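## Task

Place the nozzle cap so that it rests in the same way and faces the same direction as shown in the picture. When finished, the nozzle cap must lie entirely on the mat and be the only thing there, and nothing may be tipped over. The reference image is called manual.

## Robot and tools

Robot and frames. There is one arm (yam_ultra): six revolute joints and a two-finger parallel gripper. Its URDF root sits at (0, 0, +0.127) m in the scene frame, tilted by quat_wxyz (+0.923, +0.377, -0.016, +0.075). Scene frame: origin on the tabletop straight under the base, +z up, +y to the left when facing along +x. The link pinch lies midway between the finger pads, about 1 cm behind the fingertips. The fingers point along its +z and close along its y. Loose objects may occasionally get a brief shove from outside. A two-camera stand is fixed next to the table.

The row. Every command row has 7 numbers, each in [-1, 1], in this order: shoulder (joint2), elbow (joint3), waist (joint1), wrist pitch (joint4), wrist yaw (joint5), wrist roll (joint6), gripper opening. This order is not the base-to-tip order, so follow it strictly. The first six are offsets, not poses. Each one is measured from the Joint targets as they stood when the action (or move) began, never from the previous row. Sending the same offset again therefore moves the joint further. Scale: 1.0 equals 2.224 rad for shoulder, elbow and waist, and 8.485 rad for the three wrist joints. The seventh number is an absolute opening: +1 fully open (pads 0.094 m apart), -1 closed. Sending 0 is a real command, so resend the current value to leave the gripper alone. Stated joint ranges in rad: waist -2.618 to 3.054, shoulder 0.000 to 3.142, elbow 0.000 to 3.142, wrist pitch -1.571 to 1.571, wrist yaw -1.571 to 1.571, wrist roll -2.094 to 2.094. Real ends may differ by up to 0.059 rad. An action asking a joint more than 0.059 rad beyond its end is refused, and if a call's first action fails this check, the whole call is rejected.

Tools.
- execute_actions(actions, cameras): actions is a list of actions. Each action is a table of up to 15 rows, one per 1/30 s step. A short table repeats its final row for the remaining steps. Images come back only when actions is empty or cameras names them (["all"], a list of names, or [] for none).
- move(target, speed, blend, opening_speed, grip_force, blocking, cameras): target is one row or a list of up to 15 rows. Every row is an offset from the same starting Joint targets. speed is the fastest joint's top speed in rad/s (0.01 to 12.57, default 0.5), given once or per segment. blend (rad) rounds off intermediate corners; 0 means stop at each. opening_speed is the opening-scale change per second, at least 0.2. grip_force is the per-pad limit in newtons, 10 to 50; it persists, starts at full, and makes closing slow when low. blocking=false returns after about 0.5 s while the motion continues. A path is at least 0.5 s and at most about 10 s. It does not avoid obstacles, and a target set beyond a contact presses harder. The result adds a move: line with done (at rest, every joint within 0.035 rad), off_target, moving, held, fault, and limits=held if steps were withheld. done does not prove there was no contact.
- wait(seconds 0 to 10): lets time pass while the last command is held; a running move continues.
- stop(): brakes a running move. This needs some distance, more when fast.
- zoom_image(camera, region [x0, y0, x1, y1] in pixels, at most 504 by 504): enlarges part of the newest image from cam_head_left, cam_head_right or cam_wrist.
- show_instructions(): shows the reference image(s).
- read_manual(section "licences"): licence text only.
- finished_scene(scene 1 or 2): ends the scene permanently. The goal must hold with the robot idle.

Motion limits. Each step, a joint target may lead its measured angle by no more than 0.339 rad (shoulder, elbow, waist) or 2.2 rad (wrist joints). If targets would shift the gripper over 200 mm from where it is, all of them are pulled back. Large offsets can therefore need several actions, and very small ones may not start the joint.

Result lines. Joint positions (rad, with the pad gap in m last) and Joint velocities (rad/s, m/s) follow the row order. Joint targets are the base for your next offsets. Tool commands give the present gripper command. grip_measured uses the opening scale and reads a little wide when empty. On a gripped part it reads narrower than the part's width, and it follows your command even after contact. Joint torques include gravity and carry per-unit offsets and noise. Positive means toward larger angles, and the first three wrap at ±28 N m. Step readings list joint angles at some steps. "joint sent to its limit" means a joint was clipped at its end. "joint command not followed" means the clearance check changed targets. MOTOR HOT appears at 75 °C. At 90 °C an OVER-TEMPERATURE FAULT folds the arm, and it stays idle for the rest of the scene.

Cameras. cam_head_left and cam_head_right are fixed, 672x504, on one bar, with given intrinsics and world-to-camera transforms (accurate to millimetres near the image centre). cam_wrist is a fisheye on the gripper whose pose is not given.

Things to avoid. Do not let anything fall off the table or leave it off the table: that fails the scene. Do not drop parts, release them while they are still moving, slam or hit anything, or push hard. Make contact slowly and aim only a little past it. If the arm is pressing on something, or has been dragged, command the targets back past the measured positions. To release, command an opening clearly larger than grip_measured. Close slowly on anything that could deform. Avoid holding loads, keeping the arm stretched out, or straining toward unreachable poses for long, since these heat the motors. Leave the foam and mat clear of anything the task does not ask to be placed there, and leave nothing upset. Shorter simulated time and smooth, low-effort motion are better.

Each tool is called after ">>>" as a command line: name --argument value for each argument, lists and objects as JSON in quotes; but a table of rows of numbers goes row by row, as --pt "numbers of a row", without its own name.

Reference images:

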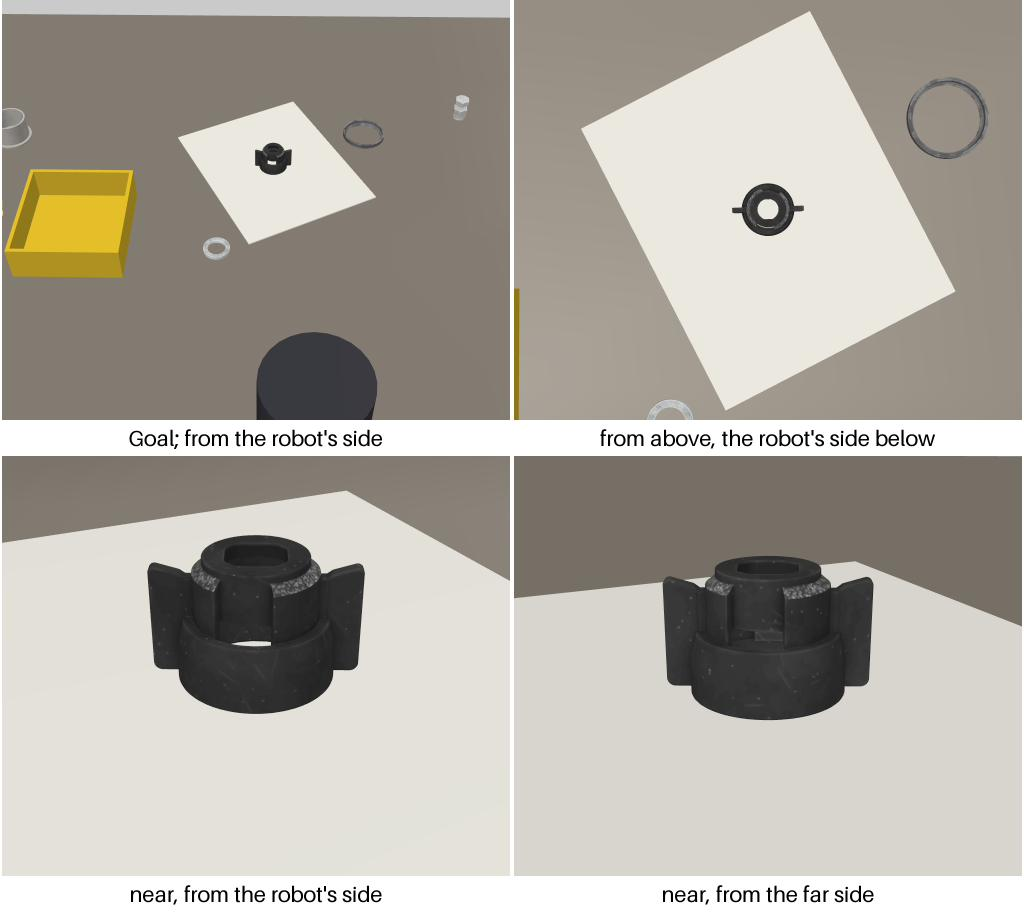

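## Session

>>> execute_actions --actions '[]'

Scene clock: 0.00 s.
grip_measured=+1.000
Joint names: [shoulder, elbow, waist, wrist pitch, wrist yaw, wrist roll]
Joint positions: [1.759 1.458 -0.602 -1.309 -0.973 -1.954 0.094]
Joint velocities: within noise
Joint torques (N m): no reading
Heat: 25 °C.
Joint targets: [1.747 1.466 -0.586 -1.316 -0.991 -1.954]
Tool commands: gripper/opening=+1.0

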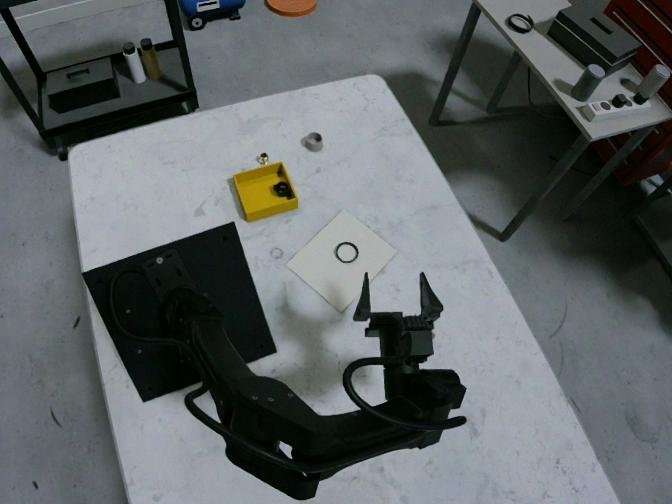

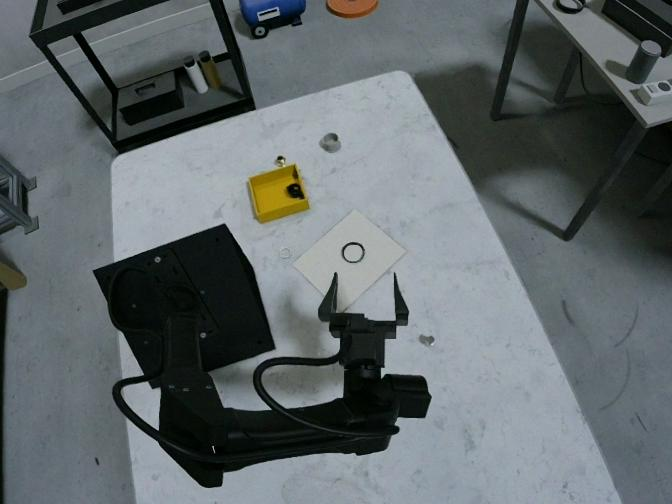

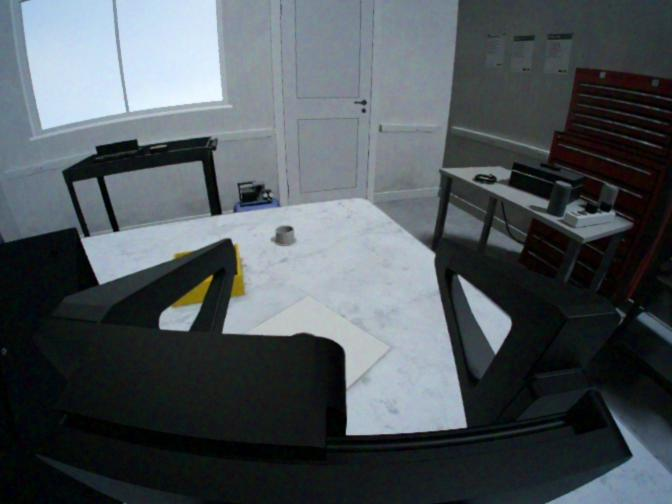

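>>> zoom_image --camera "cam_head_right" --region '[235, 145, 345, 235]'

>>> zoom_image --camera "cam_head_left" --region '[225, 145, 325, 235]'

>>> zoom_image --camera "cam_head_right" --region '[270, 195, 450, 355]'

>>> zoom_image --camera "cam_head_left" --region '[260, 195, 450, 355]'

Scaled by 4.582 from the camera's 672x504 image, which has a finer 960x720 frame.

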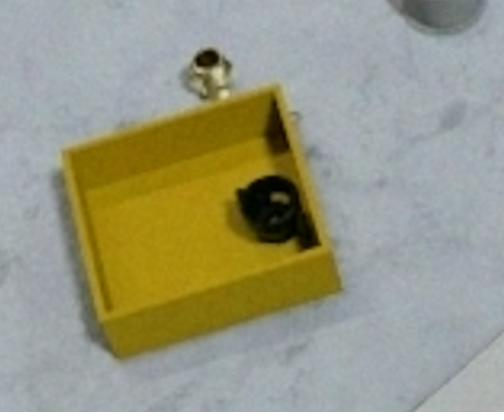

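Scaled by 5.040 from the camera's 672x504 image, which has a finer 960x720 frame.

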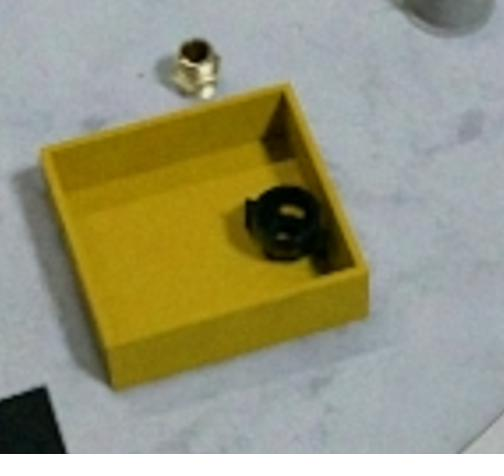

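Scaled by 2.800 from the camera's 672x504 image, which has a finer 960x720 frame.

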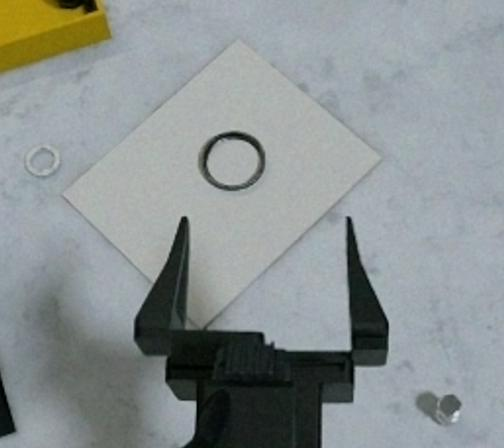

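Scaled by 2.653 from the camera's 672x504 image, which has a finer 960x720 frame.

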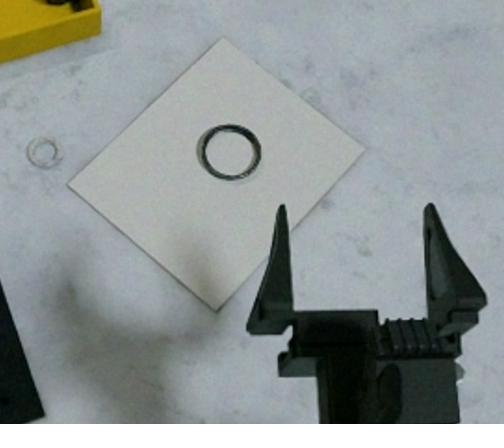

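>>> move --target '[0.4843, 0.1969, 0.5220, 0.0167, 0.1863, 0.4191, 1.0]' --speed 2.0 --cameras '["all"]'

>>> zoom_image --camera "cam_wrist" --region '[260, 160, 420, 300]'

Scene clock: 91.23 s.
grip_measured=+1.000
Joint names: [shoulder, elbow, waist, wrist pitch, wrist yaw, wrist roll]
Joint positions: [2.815 1.875 0.551 -1.185 0.575 1.596 0.094]
Joint torques (N m): [-8.8 7.43 7.45 0.22 0.09 0.11]
Heat: 27 °C.
Joint targets: [2.824 1.904 0.575 -1.174 0.590 1.602]
move: done

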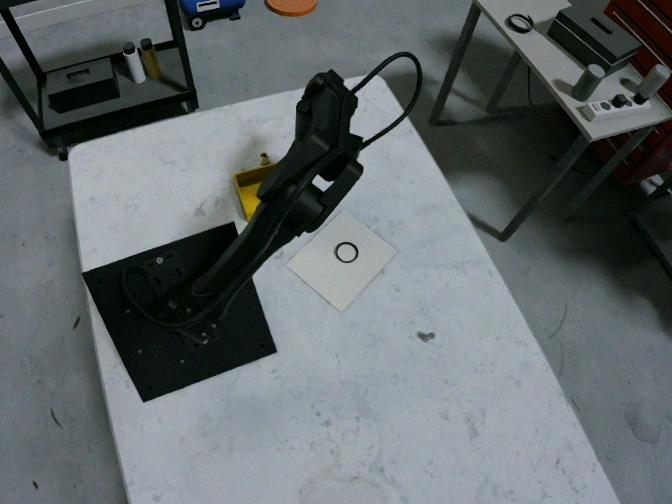

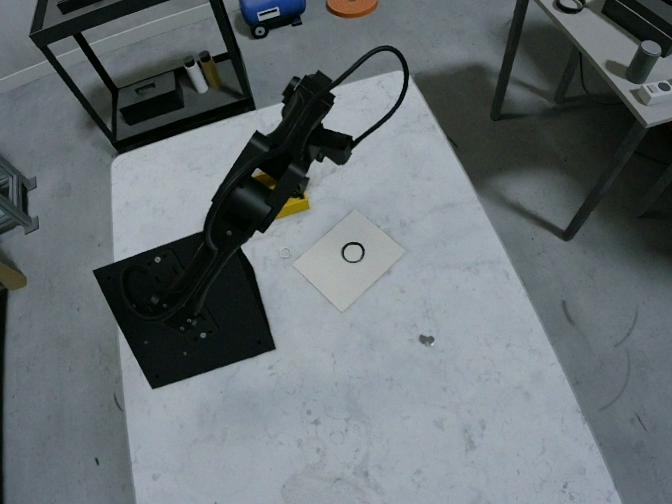

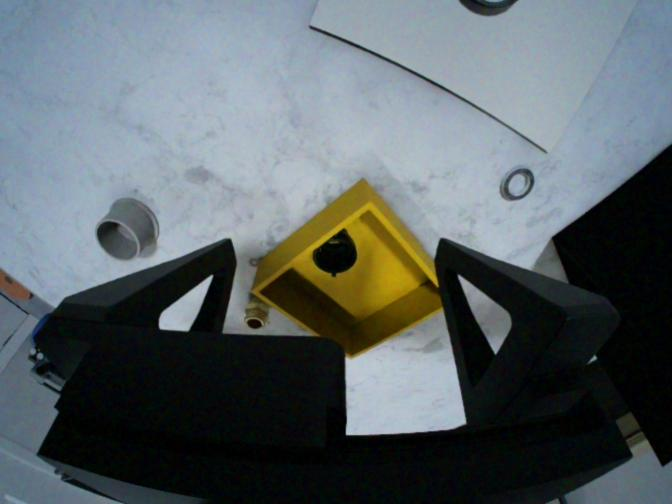

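Scaled by 3.150 from the camera's 672x504 image, which has a finer 960x720 frame.

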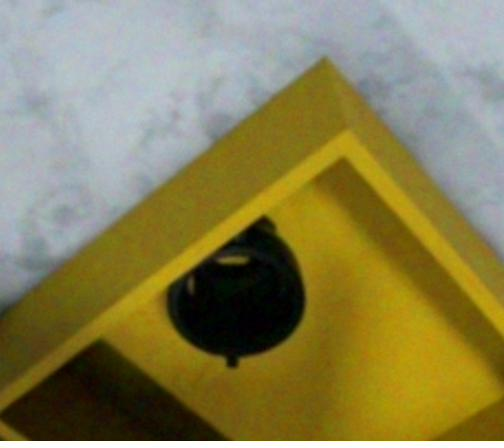

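>>> zoom_image --camera "cam_wrist" --region '[300, 215, 370, 285]'

>>> show_instructions

Scaled by 7.200 from the camera's 672x504 image, which has a finer 960x720 frame.

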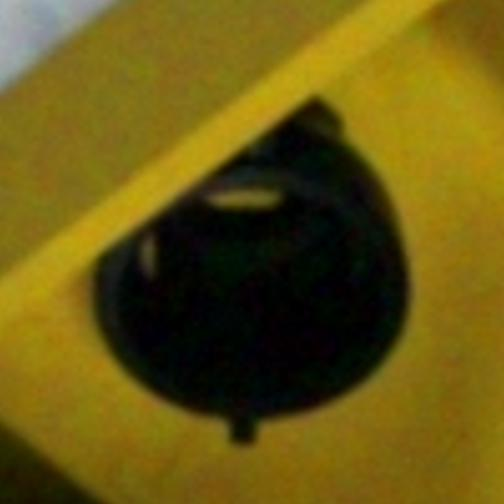

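Reference images for this scene: manual.

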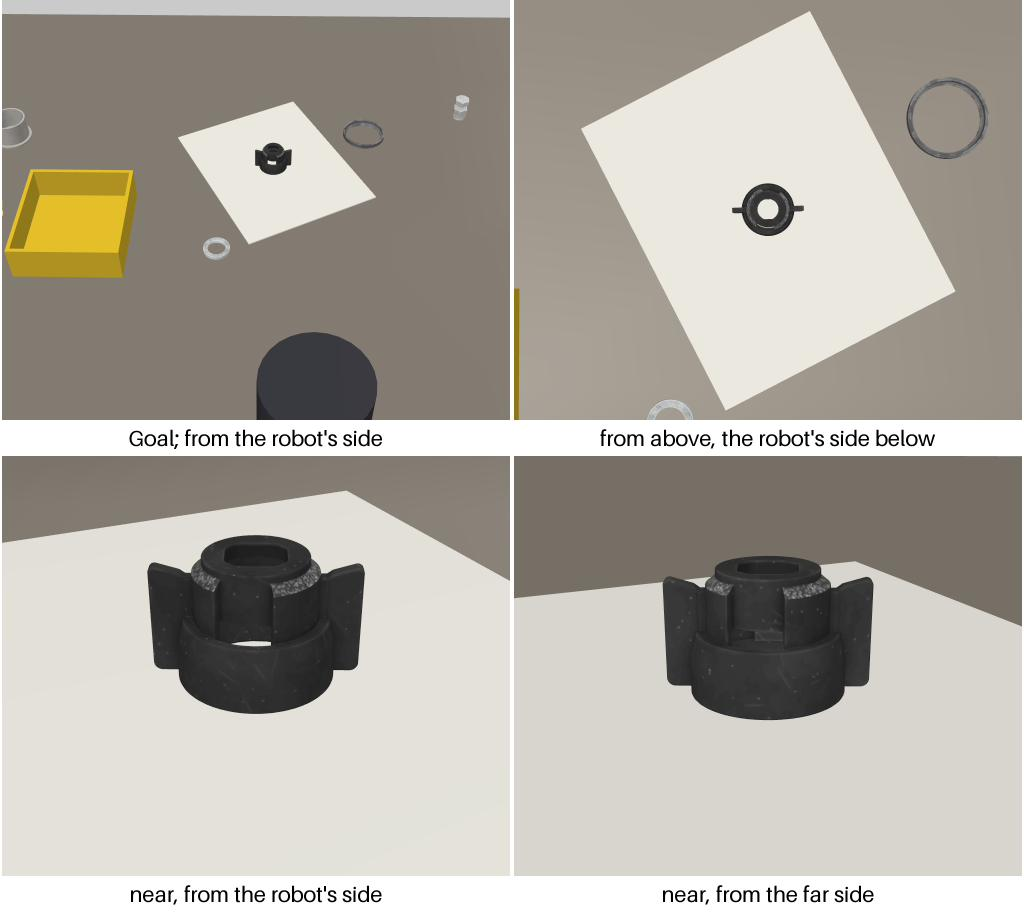

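>>> move --pt "-0.1920 -0.2154 -0.1866 0.0404 0.0186 -0.0544 1.0" --pt "-0.1533 -0.2451 -0.2235 0.0632 0.0207 -0.0673 1.0" --speed '[1.0, 0.3]' --blend '[0.04, 0]' --cameras '["cam_wrist", "cam_head_right"]'

Scene clock: 586.83 s.
grip_measured=+1.000
Joint names: [shoulder, elbow, waist, wrist pitch, wrist yaw, wrist roll]
Joint positions: [2.465 1.37 0.077 -0.683 0.754 1.035 0.094]
Joint torques (N m): [-6.04 2.43 6.28 0.52 0.08 -0.03]
Heat: 32 °C.
Joint targets: [2.483 1.358 0.078 -0.638 0.765 1.031]
move: off_target; the wrist pitch is farthest, 0.045 rad from its target
Images, in order (width x height): cam_head_right 672x504, cam_wrist 672x504.

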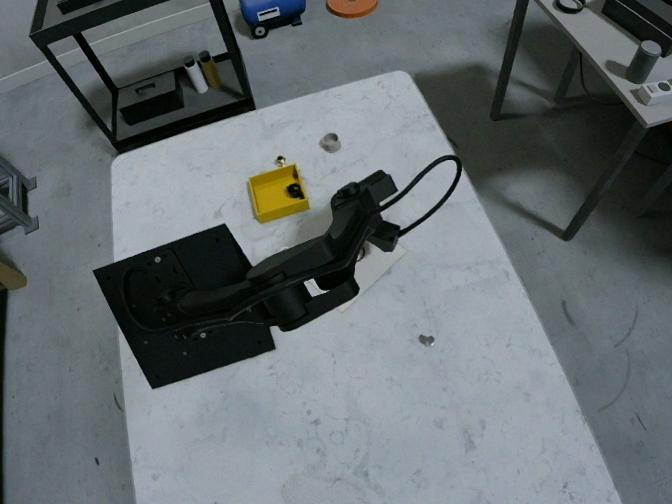

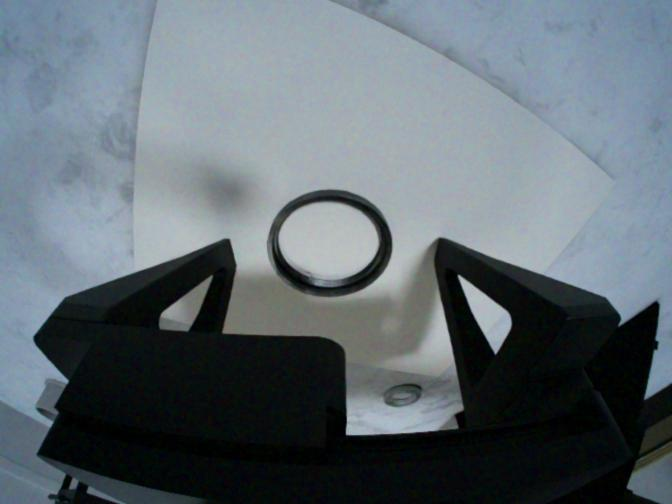

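>>> move --target '[0.0054, -0.001, 0, 0.0036, 0, 0, 1.0]' --speed 0.2 --cameras '["cam_wrist"]'

>>> zoom_image --camera "cam_wrist" --region '[210, 160, 470, 340]'

Scene clock: 598.50 s.
grip_measured=+1.000
Joint names: [shoulder, elbow, waist, wrist pitch, wrist yaw, wrist roll]
Joint positions: [2.465 1.37 0.077 -0.679 0.755 1.032 0.094]
Joint torques (N m): [-5.07 2.11 6.34 0.75 0.08 0.06]
Heat: 32 °C.
Joint targets: [2.495 1.356 0.078 -0.607 0.766 1.031]
move: off_target; the wrist pitch is farthest, 0.071 rad from its target
Images, in order (width x height): cam_wrist 672x504.

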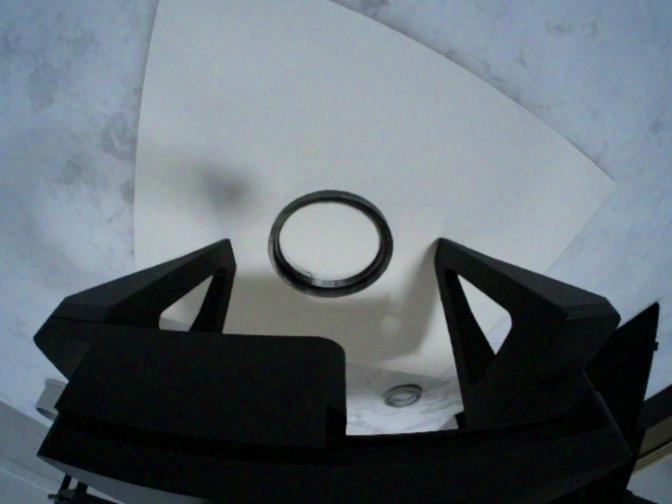

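Scaled by 1.938 from the camera's 672x504 image, which has a finer 960x720 frame.

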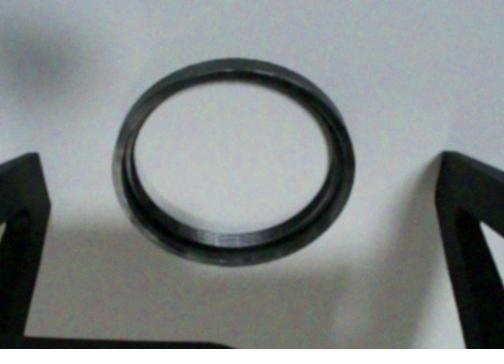

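>>> move --pt "-0.0144 0 0 -0.0068 0 0 1.0" --pt "-0.0144 0 0 -0.0068 0 0 0.07" --speed 0.2 --opening_speed 1.0 --cameras '["cam_wrist"]'

Scene clock: 610.63 s.
grip_measured=+0.145
Joint names: [shoulder, elbow, waist, wrist pitch, wrist yaw, wrist roll]
Joint positions: [2.465 1.37 0.077 -0.659 0.738 1.031 0.054]
Joint torques (N m): [-7.86 2.33 6.35 0.09 0.23 0.01]
Heat: 32 °C.
Joint targets: [2.463 1.356 0.078 -0.665 0.766 1.030]
move: done
Images, in order (width x height): cam_wrist 672x504.

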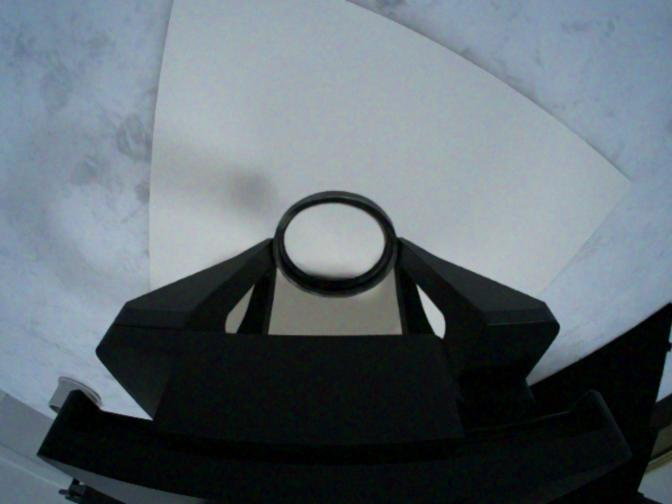

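>>> move --pt "-0.0211 0.0337 0.0369 -0.0150 -0.0014 0.0101 0.07" --pt "-0.0697 0.1268 -0.0843 -0.0250 0.0022 -0.0303 0.07" --pt "-0.0472 0.1007 -0.0989 -0.0126 0.0022 -0.0357 0.07" --speed '[0.3, 0.5, 0.2]' --blend '[0.03, 0.02, 0]' --cameras '["all"]'

>>> zoom_image --camera "cam_wrist" --region '[210, 160, 470, 340]'

Scene clock: 624.30 s.
grip_measured=+0.145
Joint names: [shoulder, elbow, waist, wrist pitch, wrist yaw, wrist roll]
Joint positions: [2.347 1.587 -0.152 -0.79 0.776 0.733 0.054]
Joint torques (N m): [-7.16 3.07 7.27 0.26 0.04 -0.02]
Heat: 32 °C.
Joint targets: [2.357 1.580 -0.142 -0.772 0.784 0.728]
move: done

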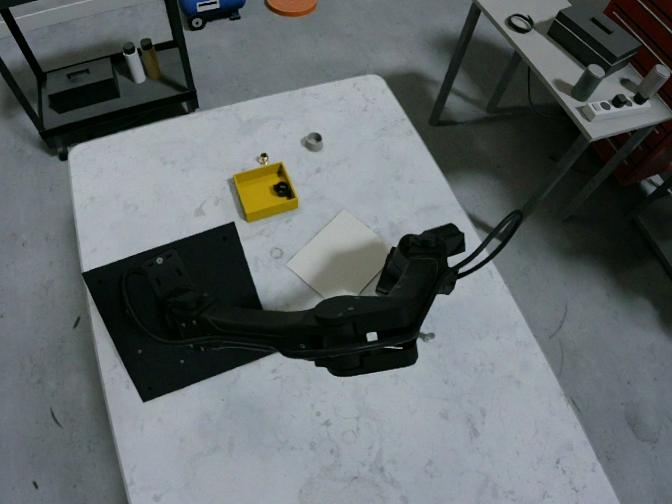

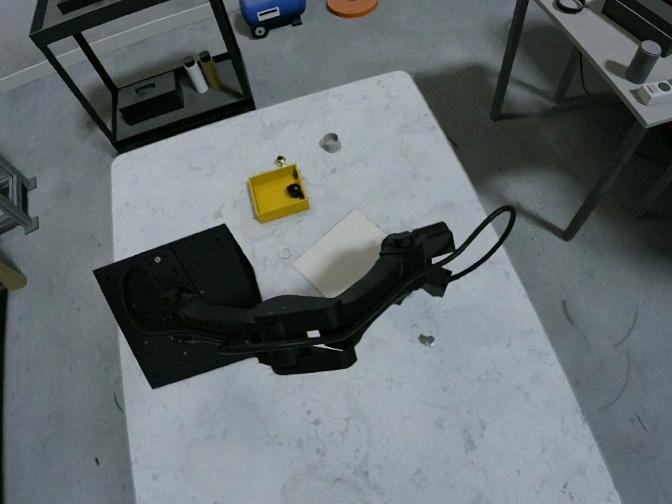

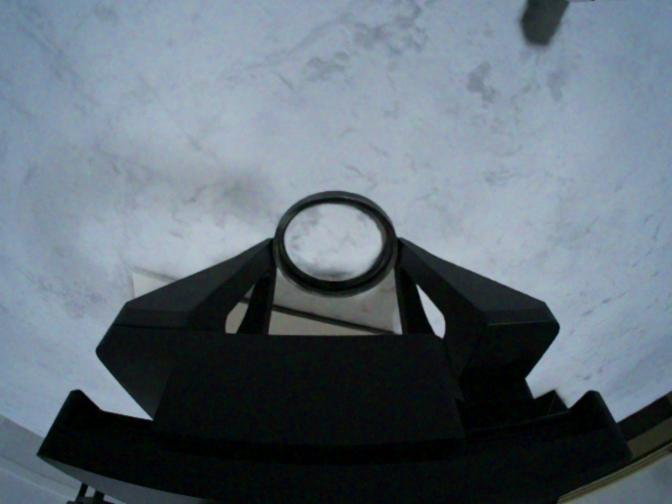

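Scaled by 1.938 from the camera's 672x504 image, which has a finer 960x720 frame.

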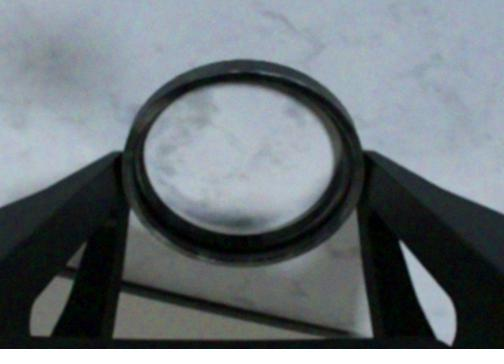

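>>> move --pt "0.0036 0 0 0 0 0 0.07" --pt "0.0036 0 0 0 0 0 0.35" --pt "-0.0265 0.0324 0.0342 -0.0174 0 0.0095 0.35" --pt "0.2799 0.1509 0.3372 -0.0462 -0.0400 0.0278 -0.021" --speed '[0.1, 0.1, 0.3, 0.8]' --blend '[0, 0, 0.03, 0]' --opening_speed 0.8 --cameras '["all"]'

>>> zoom_image --camera "cam_wrist" --region '[236, 140, 436, 340]'

Scene clock: 673.40 s.
grip_measured=-0.019
Joint names: [shoulder, elbow, waist, wrist pitch, wrist yaw, wrist roll]
Joint positions: [2.983 1.887 0.601 -1.149 0.445 0.958 0.046]
Joint torques (N m): [-10.24 7.27 5.89 -0.12 -0.07 0.11]
Heat: 33 °C.
Joint targets: [2.980 1.916 0.608 -1.164 0.445 0.964]
move: done

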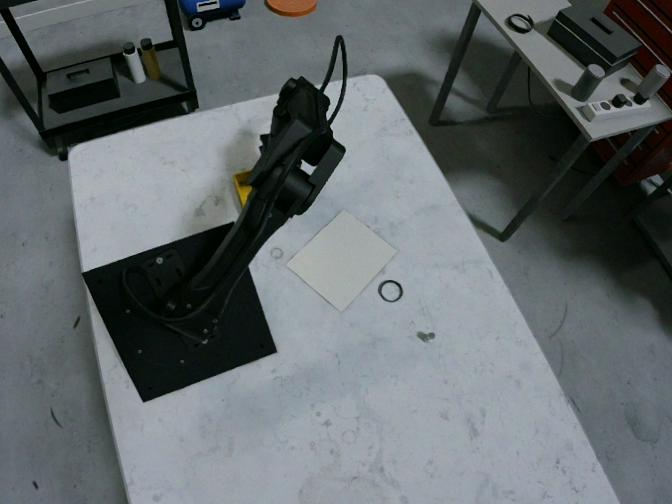

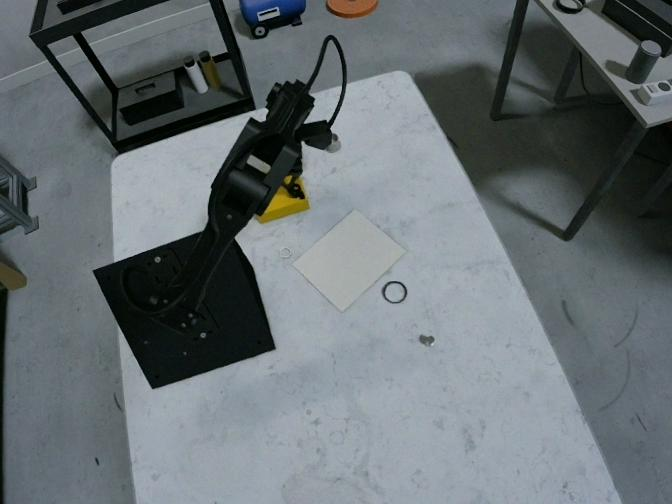

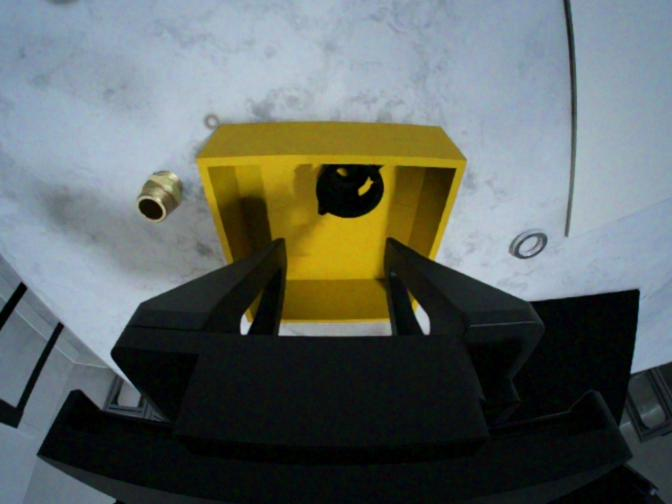

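Scaled by 2.520 from the camera's 672x504 image, which has a finer 960x720 frame.

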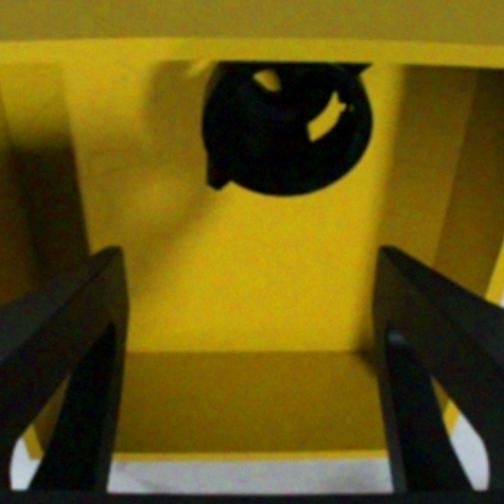

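>>> move --target '[0.0135, -0.0629, -0.0402, 0.0247, 0.0066, -0.0087, -0.021]' --speed 0.2 --cameras '["cam_wrist"]'

>>> zoom_image --camera "cam_wrist" --region '[236, 140, 436, 340]'

Scene clock: 715.80 s.
grip_measured=-0.019
Joint names: [shoulder, elbow, waist, wrist pitch, wrist yaw, wrist roll]
Joint positions: [2.999 1.782 0.511 -0.971 0.49 0.895 0.046]
Joint torques (N m): [-8.9 3.69 5.98 0.15 0.03 -0.04]
Heat: 32 °C.
Joint targets: [3.010 1.776 0.519 -0.954 0.501 0.890]
move: done
Images, in order (width x height): cam_wrist 672x504.

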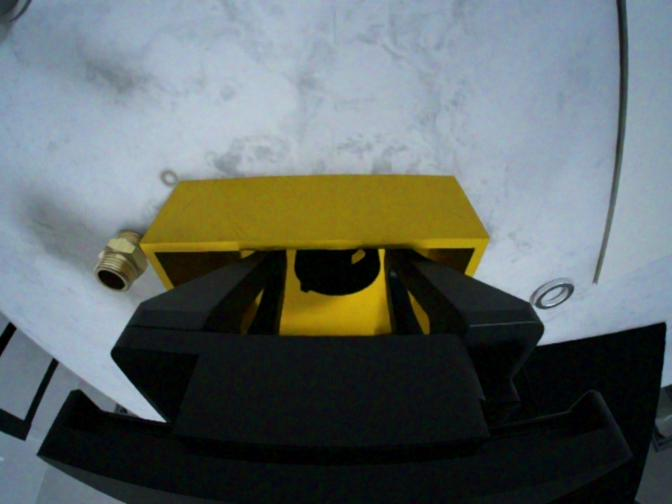

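Scaled by 2.520 from the camera's 672x504 image, which has a finer 960x720 frame.

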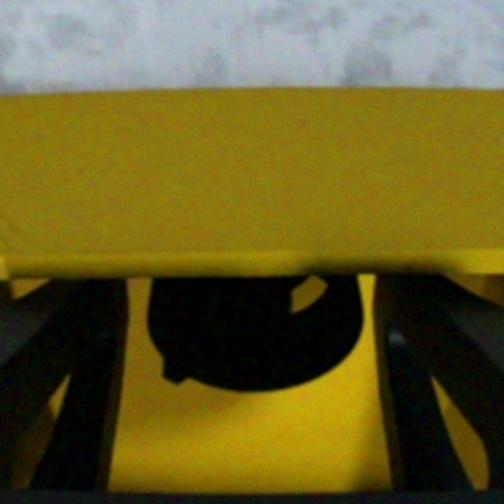

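>>> move --target '[0, 0, 0, 0, 0, 0, -0.40]' --opening_speed 0.5 --grip_force 35 --cameras '["cam_wrist"]'

>>> zoom_image --camera "cam_wrist" --region '[236, 140, 436, 340]'

Scene clock: 727.40 s.
grip_measured=-0.278
Joint names: [shoulder, elbow, waist, wrist pitch, wrist yaw, wrist roll]
Joint positions: [2.999 1.782 0.511 -0.97 0.49 0.895 0.034]
Joint torques (N m): [-8.94 3.69 6.04 0.18 0.02 -0.02]
Heat: 32 °C.
Joint targets: [3.010 1.776 0.519 -0.954 0.501 0.890]
grip_force (N): 35
move: done
Images, in order (width x height): cam_wrist 672x504.

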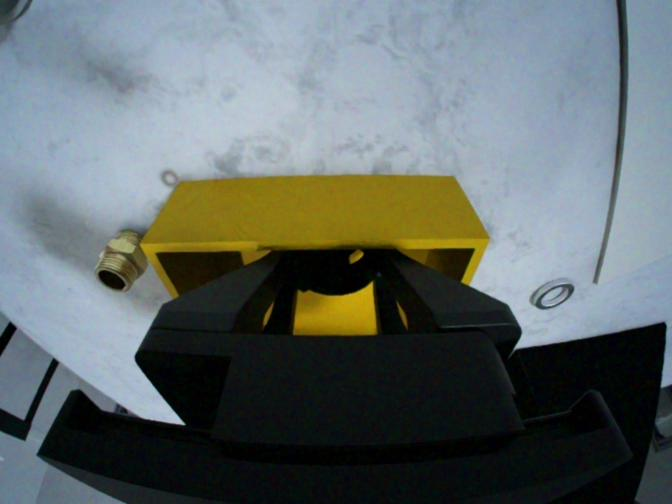

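Scaled by 2.520 from the camera's 672x504 image, which has a finer 960x720 frame.

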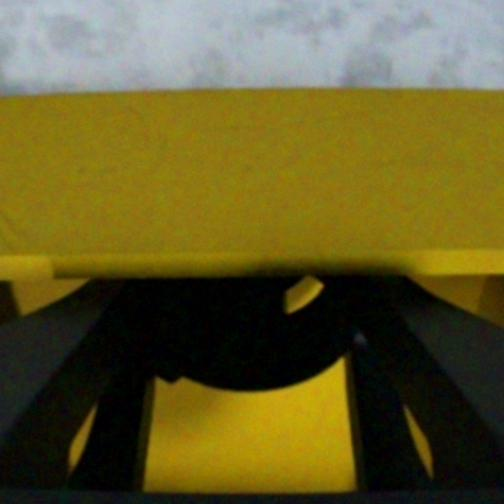

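>>> move --pt "-0.0391 0.0791 0.0567 -0.0331 -0.0084 0.0124 -0.40" --pt "-0.3867 -0.2815 -0.2136 0.0830 -0.0572 -0.1169 -0.40" --pt "-0.5674 -0.6808 -0.4558 0.2075 -0.1097 -0.2427 -0.40" --pt "-0.4348 -0.6448 -0.5240 0.2250 -0.1235 -0.2562 -0.40" --speed '[0.3, 1.2, 1.2, 0.3]' --blend '[0.04, 0.25, 0.05, 0]' --cameras '["all"]'

>>> zoom_image --camera "cam_wrist" --region '[256, 160, 416, 340]'

>>> zoom_image --camera "cam_head_right" --region '[285, 200, 425, 320]'

Scene clock: 825.73 s.
grip_measured=-0.279
Joint names: [shoulder, elbow, waist, wrist pitch, wrist yaw, wrist roll]
Joint positions: [2.032 0.336 -0.648 0.937 -0.519 -1.278 0.034]
Joint torques (N m): [-4.07 -0.35 3.4 0.72 -0.7 -0.01]
Heat: 32 °C.
Joint targets: [2.043 0.342 -0.647 0.955 -0.547 -1.284]
grip_force (N): 35
move: done

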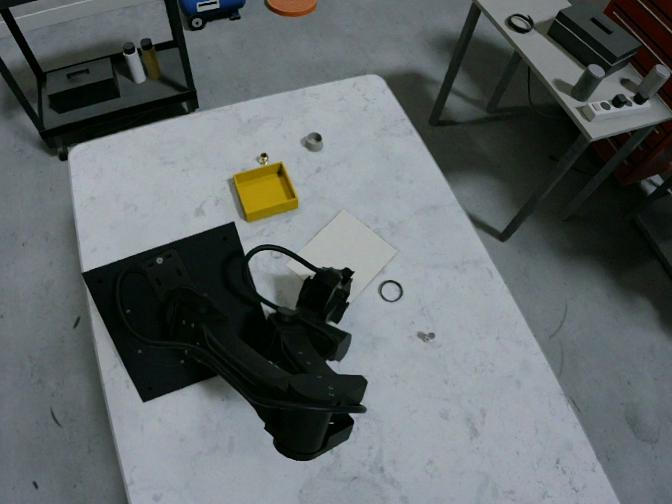

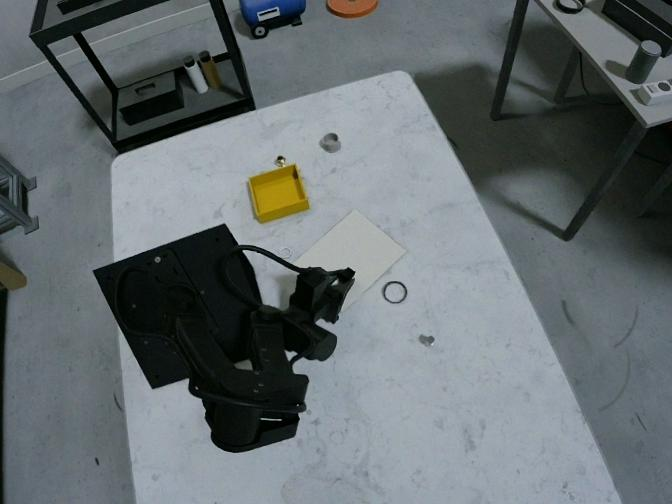

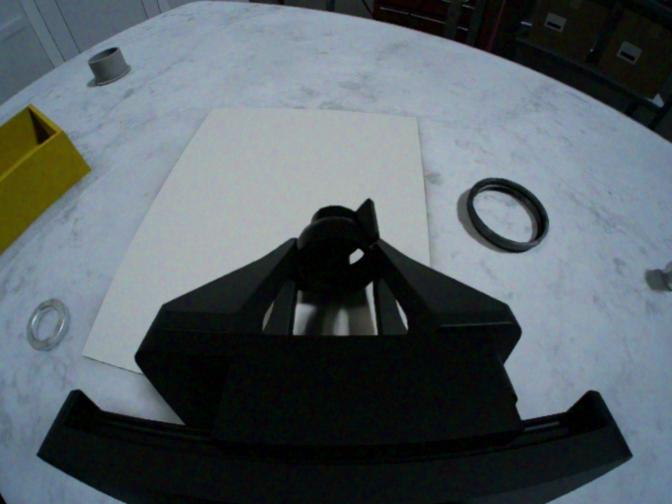

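Scaled by 2.800 from the camera's 672x504 image, which has a finer 960x720 frame.

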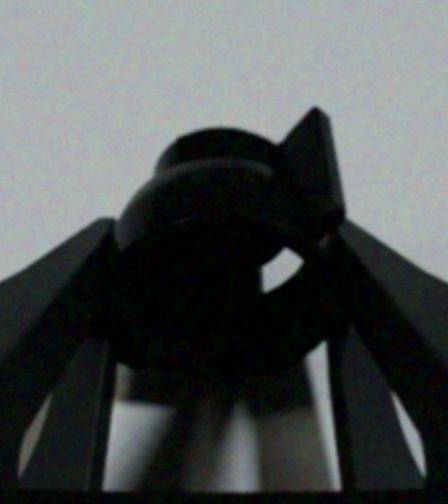

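Scaled by 3.600 from the camera's 672x504 image, which has a finer 960x720 frame.

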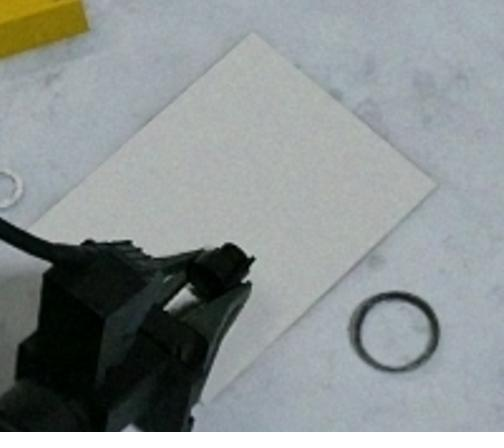

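>>> move --target '[0.0151, 0.0062, -0.0090, 0.0014, -0.0017, -0.0019, -0.40]' --speed 0.05 --cameras '["cam_wrist"]'

>>> zoom_image --camera "cam_wrist" --region '[256, 160, 416, 340]'

Scene clock: 847.23 s.
grip_measured=-0.279
Joint names: [shoulder, elbow, waist, wrist pitch, wrist yaw, wrist roll]
Joint positions: [2.063 0.35 -0.666 0.95 -0.537 -1.294 0.034]
Joint torques (N m): [-4 -0.51 3.33 0.71 -0.65 0]
Heat: 31 °C.
Joint targets: [2.077 0.356 -0.667 0.967 -0.562 -1.300]
grip_force (N): 35
move: done
Images, in order (width x height): cam_wrist 672x504.

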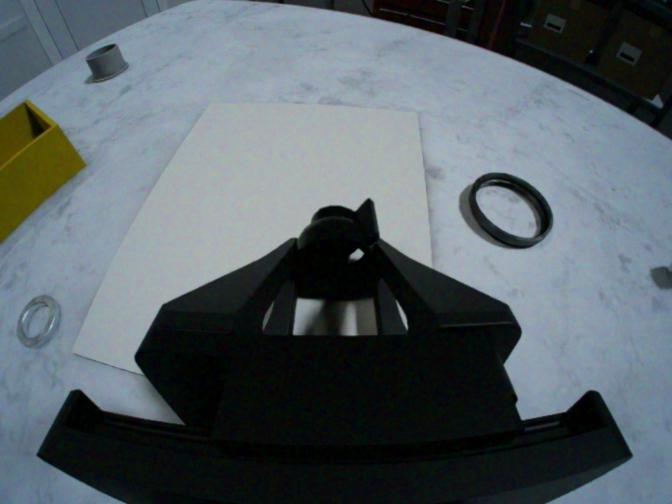

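Scaled by 2.800 from the camera's 672x504 image, which has a finer 960x720 frame.

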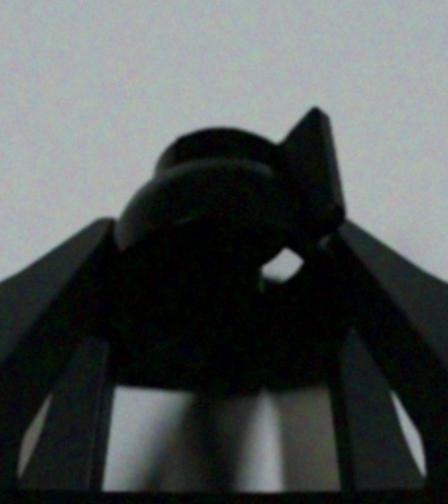

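>>> move --target '[0.0065, 0.0026, -0.0039, 0.0006, -0.0007, -0.0008, -0.40]' --speed 0.04 --cameras '["cam_wrist"]'

>>> zoom_image --camera "cam_wrist" --region '[256, 160, 416, 340]'

Scene clock: 853.53 s.
grip_measured=-0.279
Joint names: [shoulder, elbow, waist, wrist pitch, wrist yaw, wrist roll]
Joint positions: [2.077 0.355 -0.673 0.957 -0.552 -1.301 0.034]
Joint torques (N m): [-3.95 -0.54 3.26 0.67 -0.57 0.01]
Heat: 30 °C.
Joint targets: [2.091 0.361 -0.676 0.972 -0.567 -1.307]
grip_force (N): 35
move: done
Images, in order (width x height): cam_wrist 672x504.

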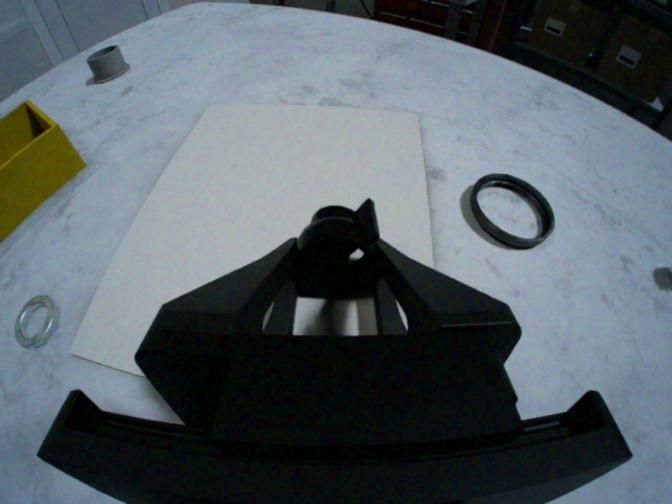

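Scaled by 2.800 from the camera's 672x504 image, which has a finer 960x720 frame.

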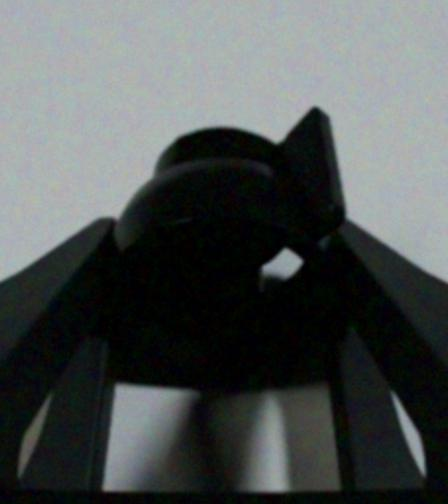

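>>> move --pt "0 0 0 0 0 0 -0.02" --pt "-0.1965 -0.0589 -0.0886 -0.0499 -0.0169 -0.0212 -0.02" --speed '[0.3, 0.3]' --opening_speed 0.4 --cameras '["all"]'

>>> zoom_image --camera "cam_wrist" --region '[276, 120, 416, 260]'

>>> zoom_image --camera "cam_head_right" --region '[315, 245, 385, 305]'

Scene clock: 881.50 s.
grip_measured=-0.022
Joint names: [shoulder, elbow, waist, wrist pitch, wrist yaw, wrist roll]
Joint positions: [1.673 0.24 -0.871 0.566 -0.683 -1.481 0.046]
Joint torques (N m): [-6.35 -1.5 2.09 0.22 -0.7 -0.04]
Heat: 30 °C.
Joint targets: [1.654 0.230 -0.873 0.548 -0.711 -1.487]
grip_force (N): 35
move: done

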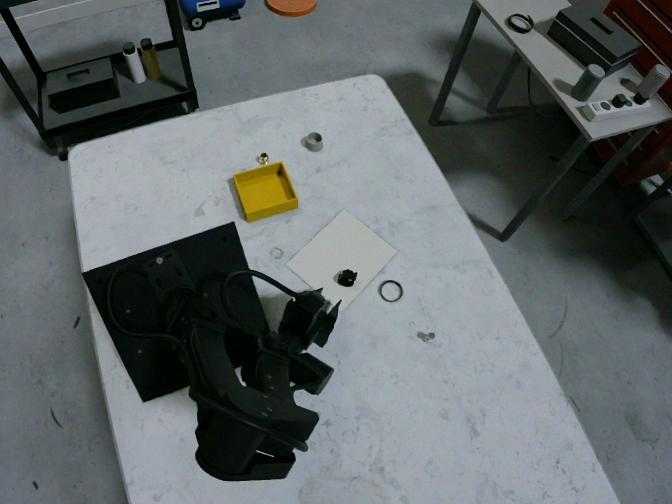

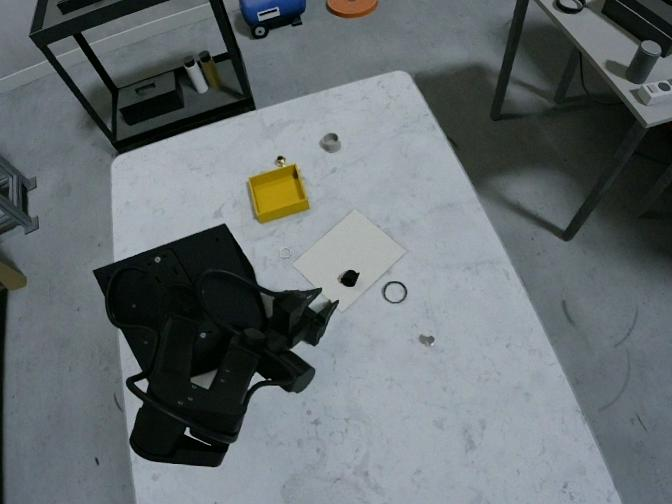

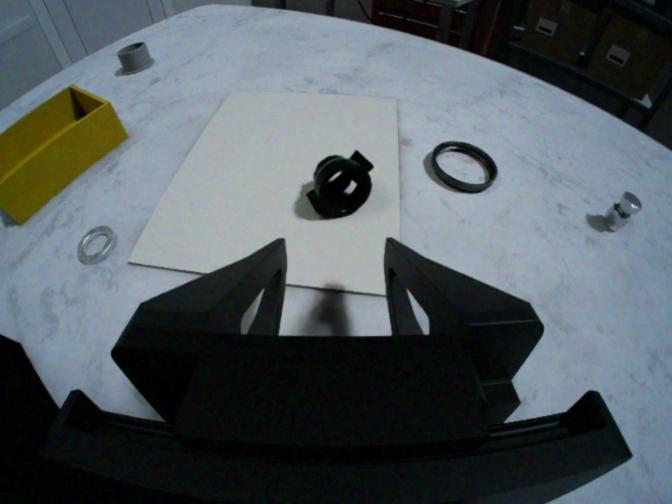

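Scaled by 3.600 from the camera's 672x504 image, which has a finer 960x720 frame.

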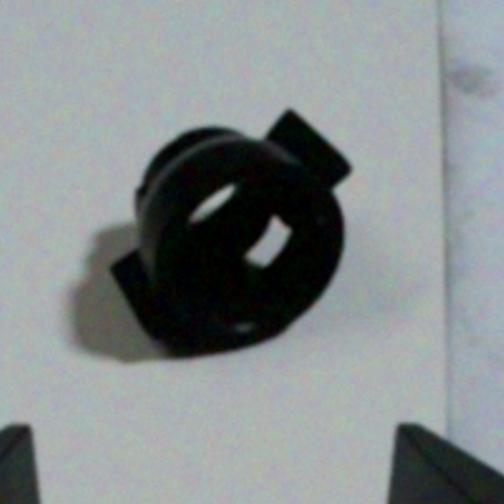

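Scaled by 7.200 from the camera's 672x504 image, which has a finer 960x720 frame.

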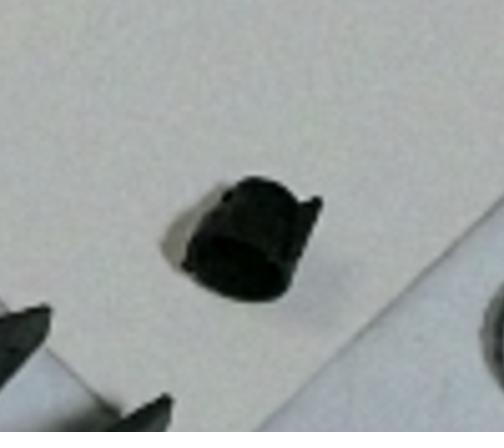

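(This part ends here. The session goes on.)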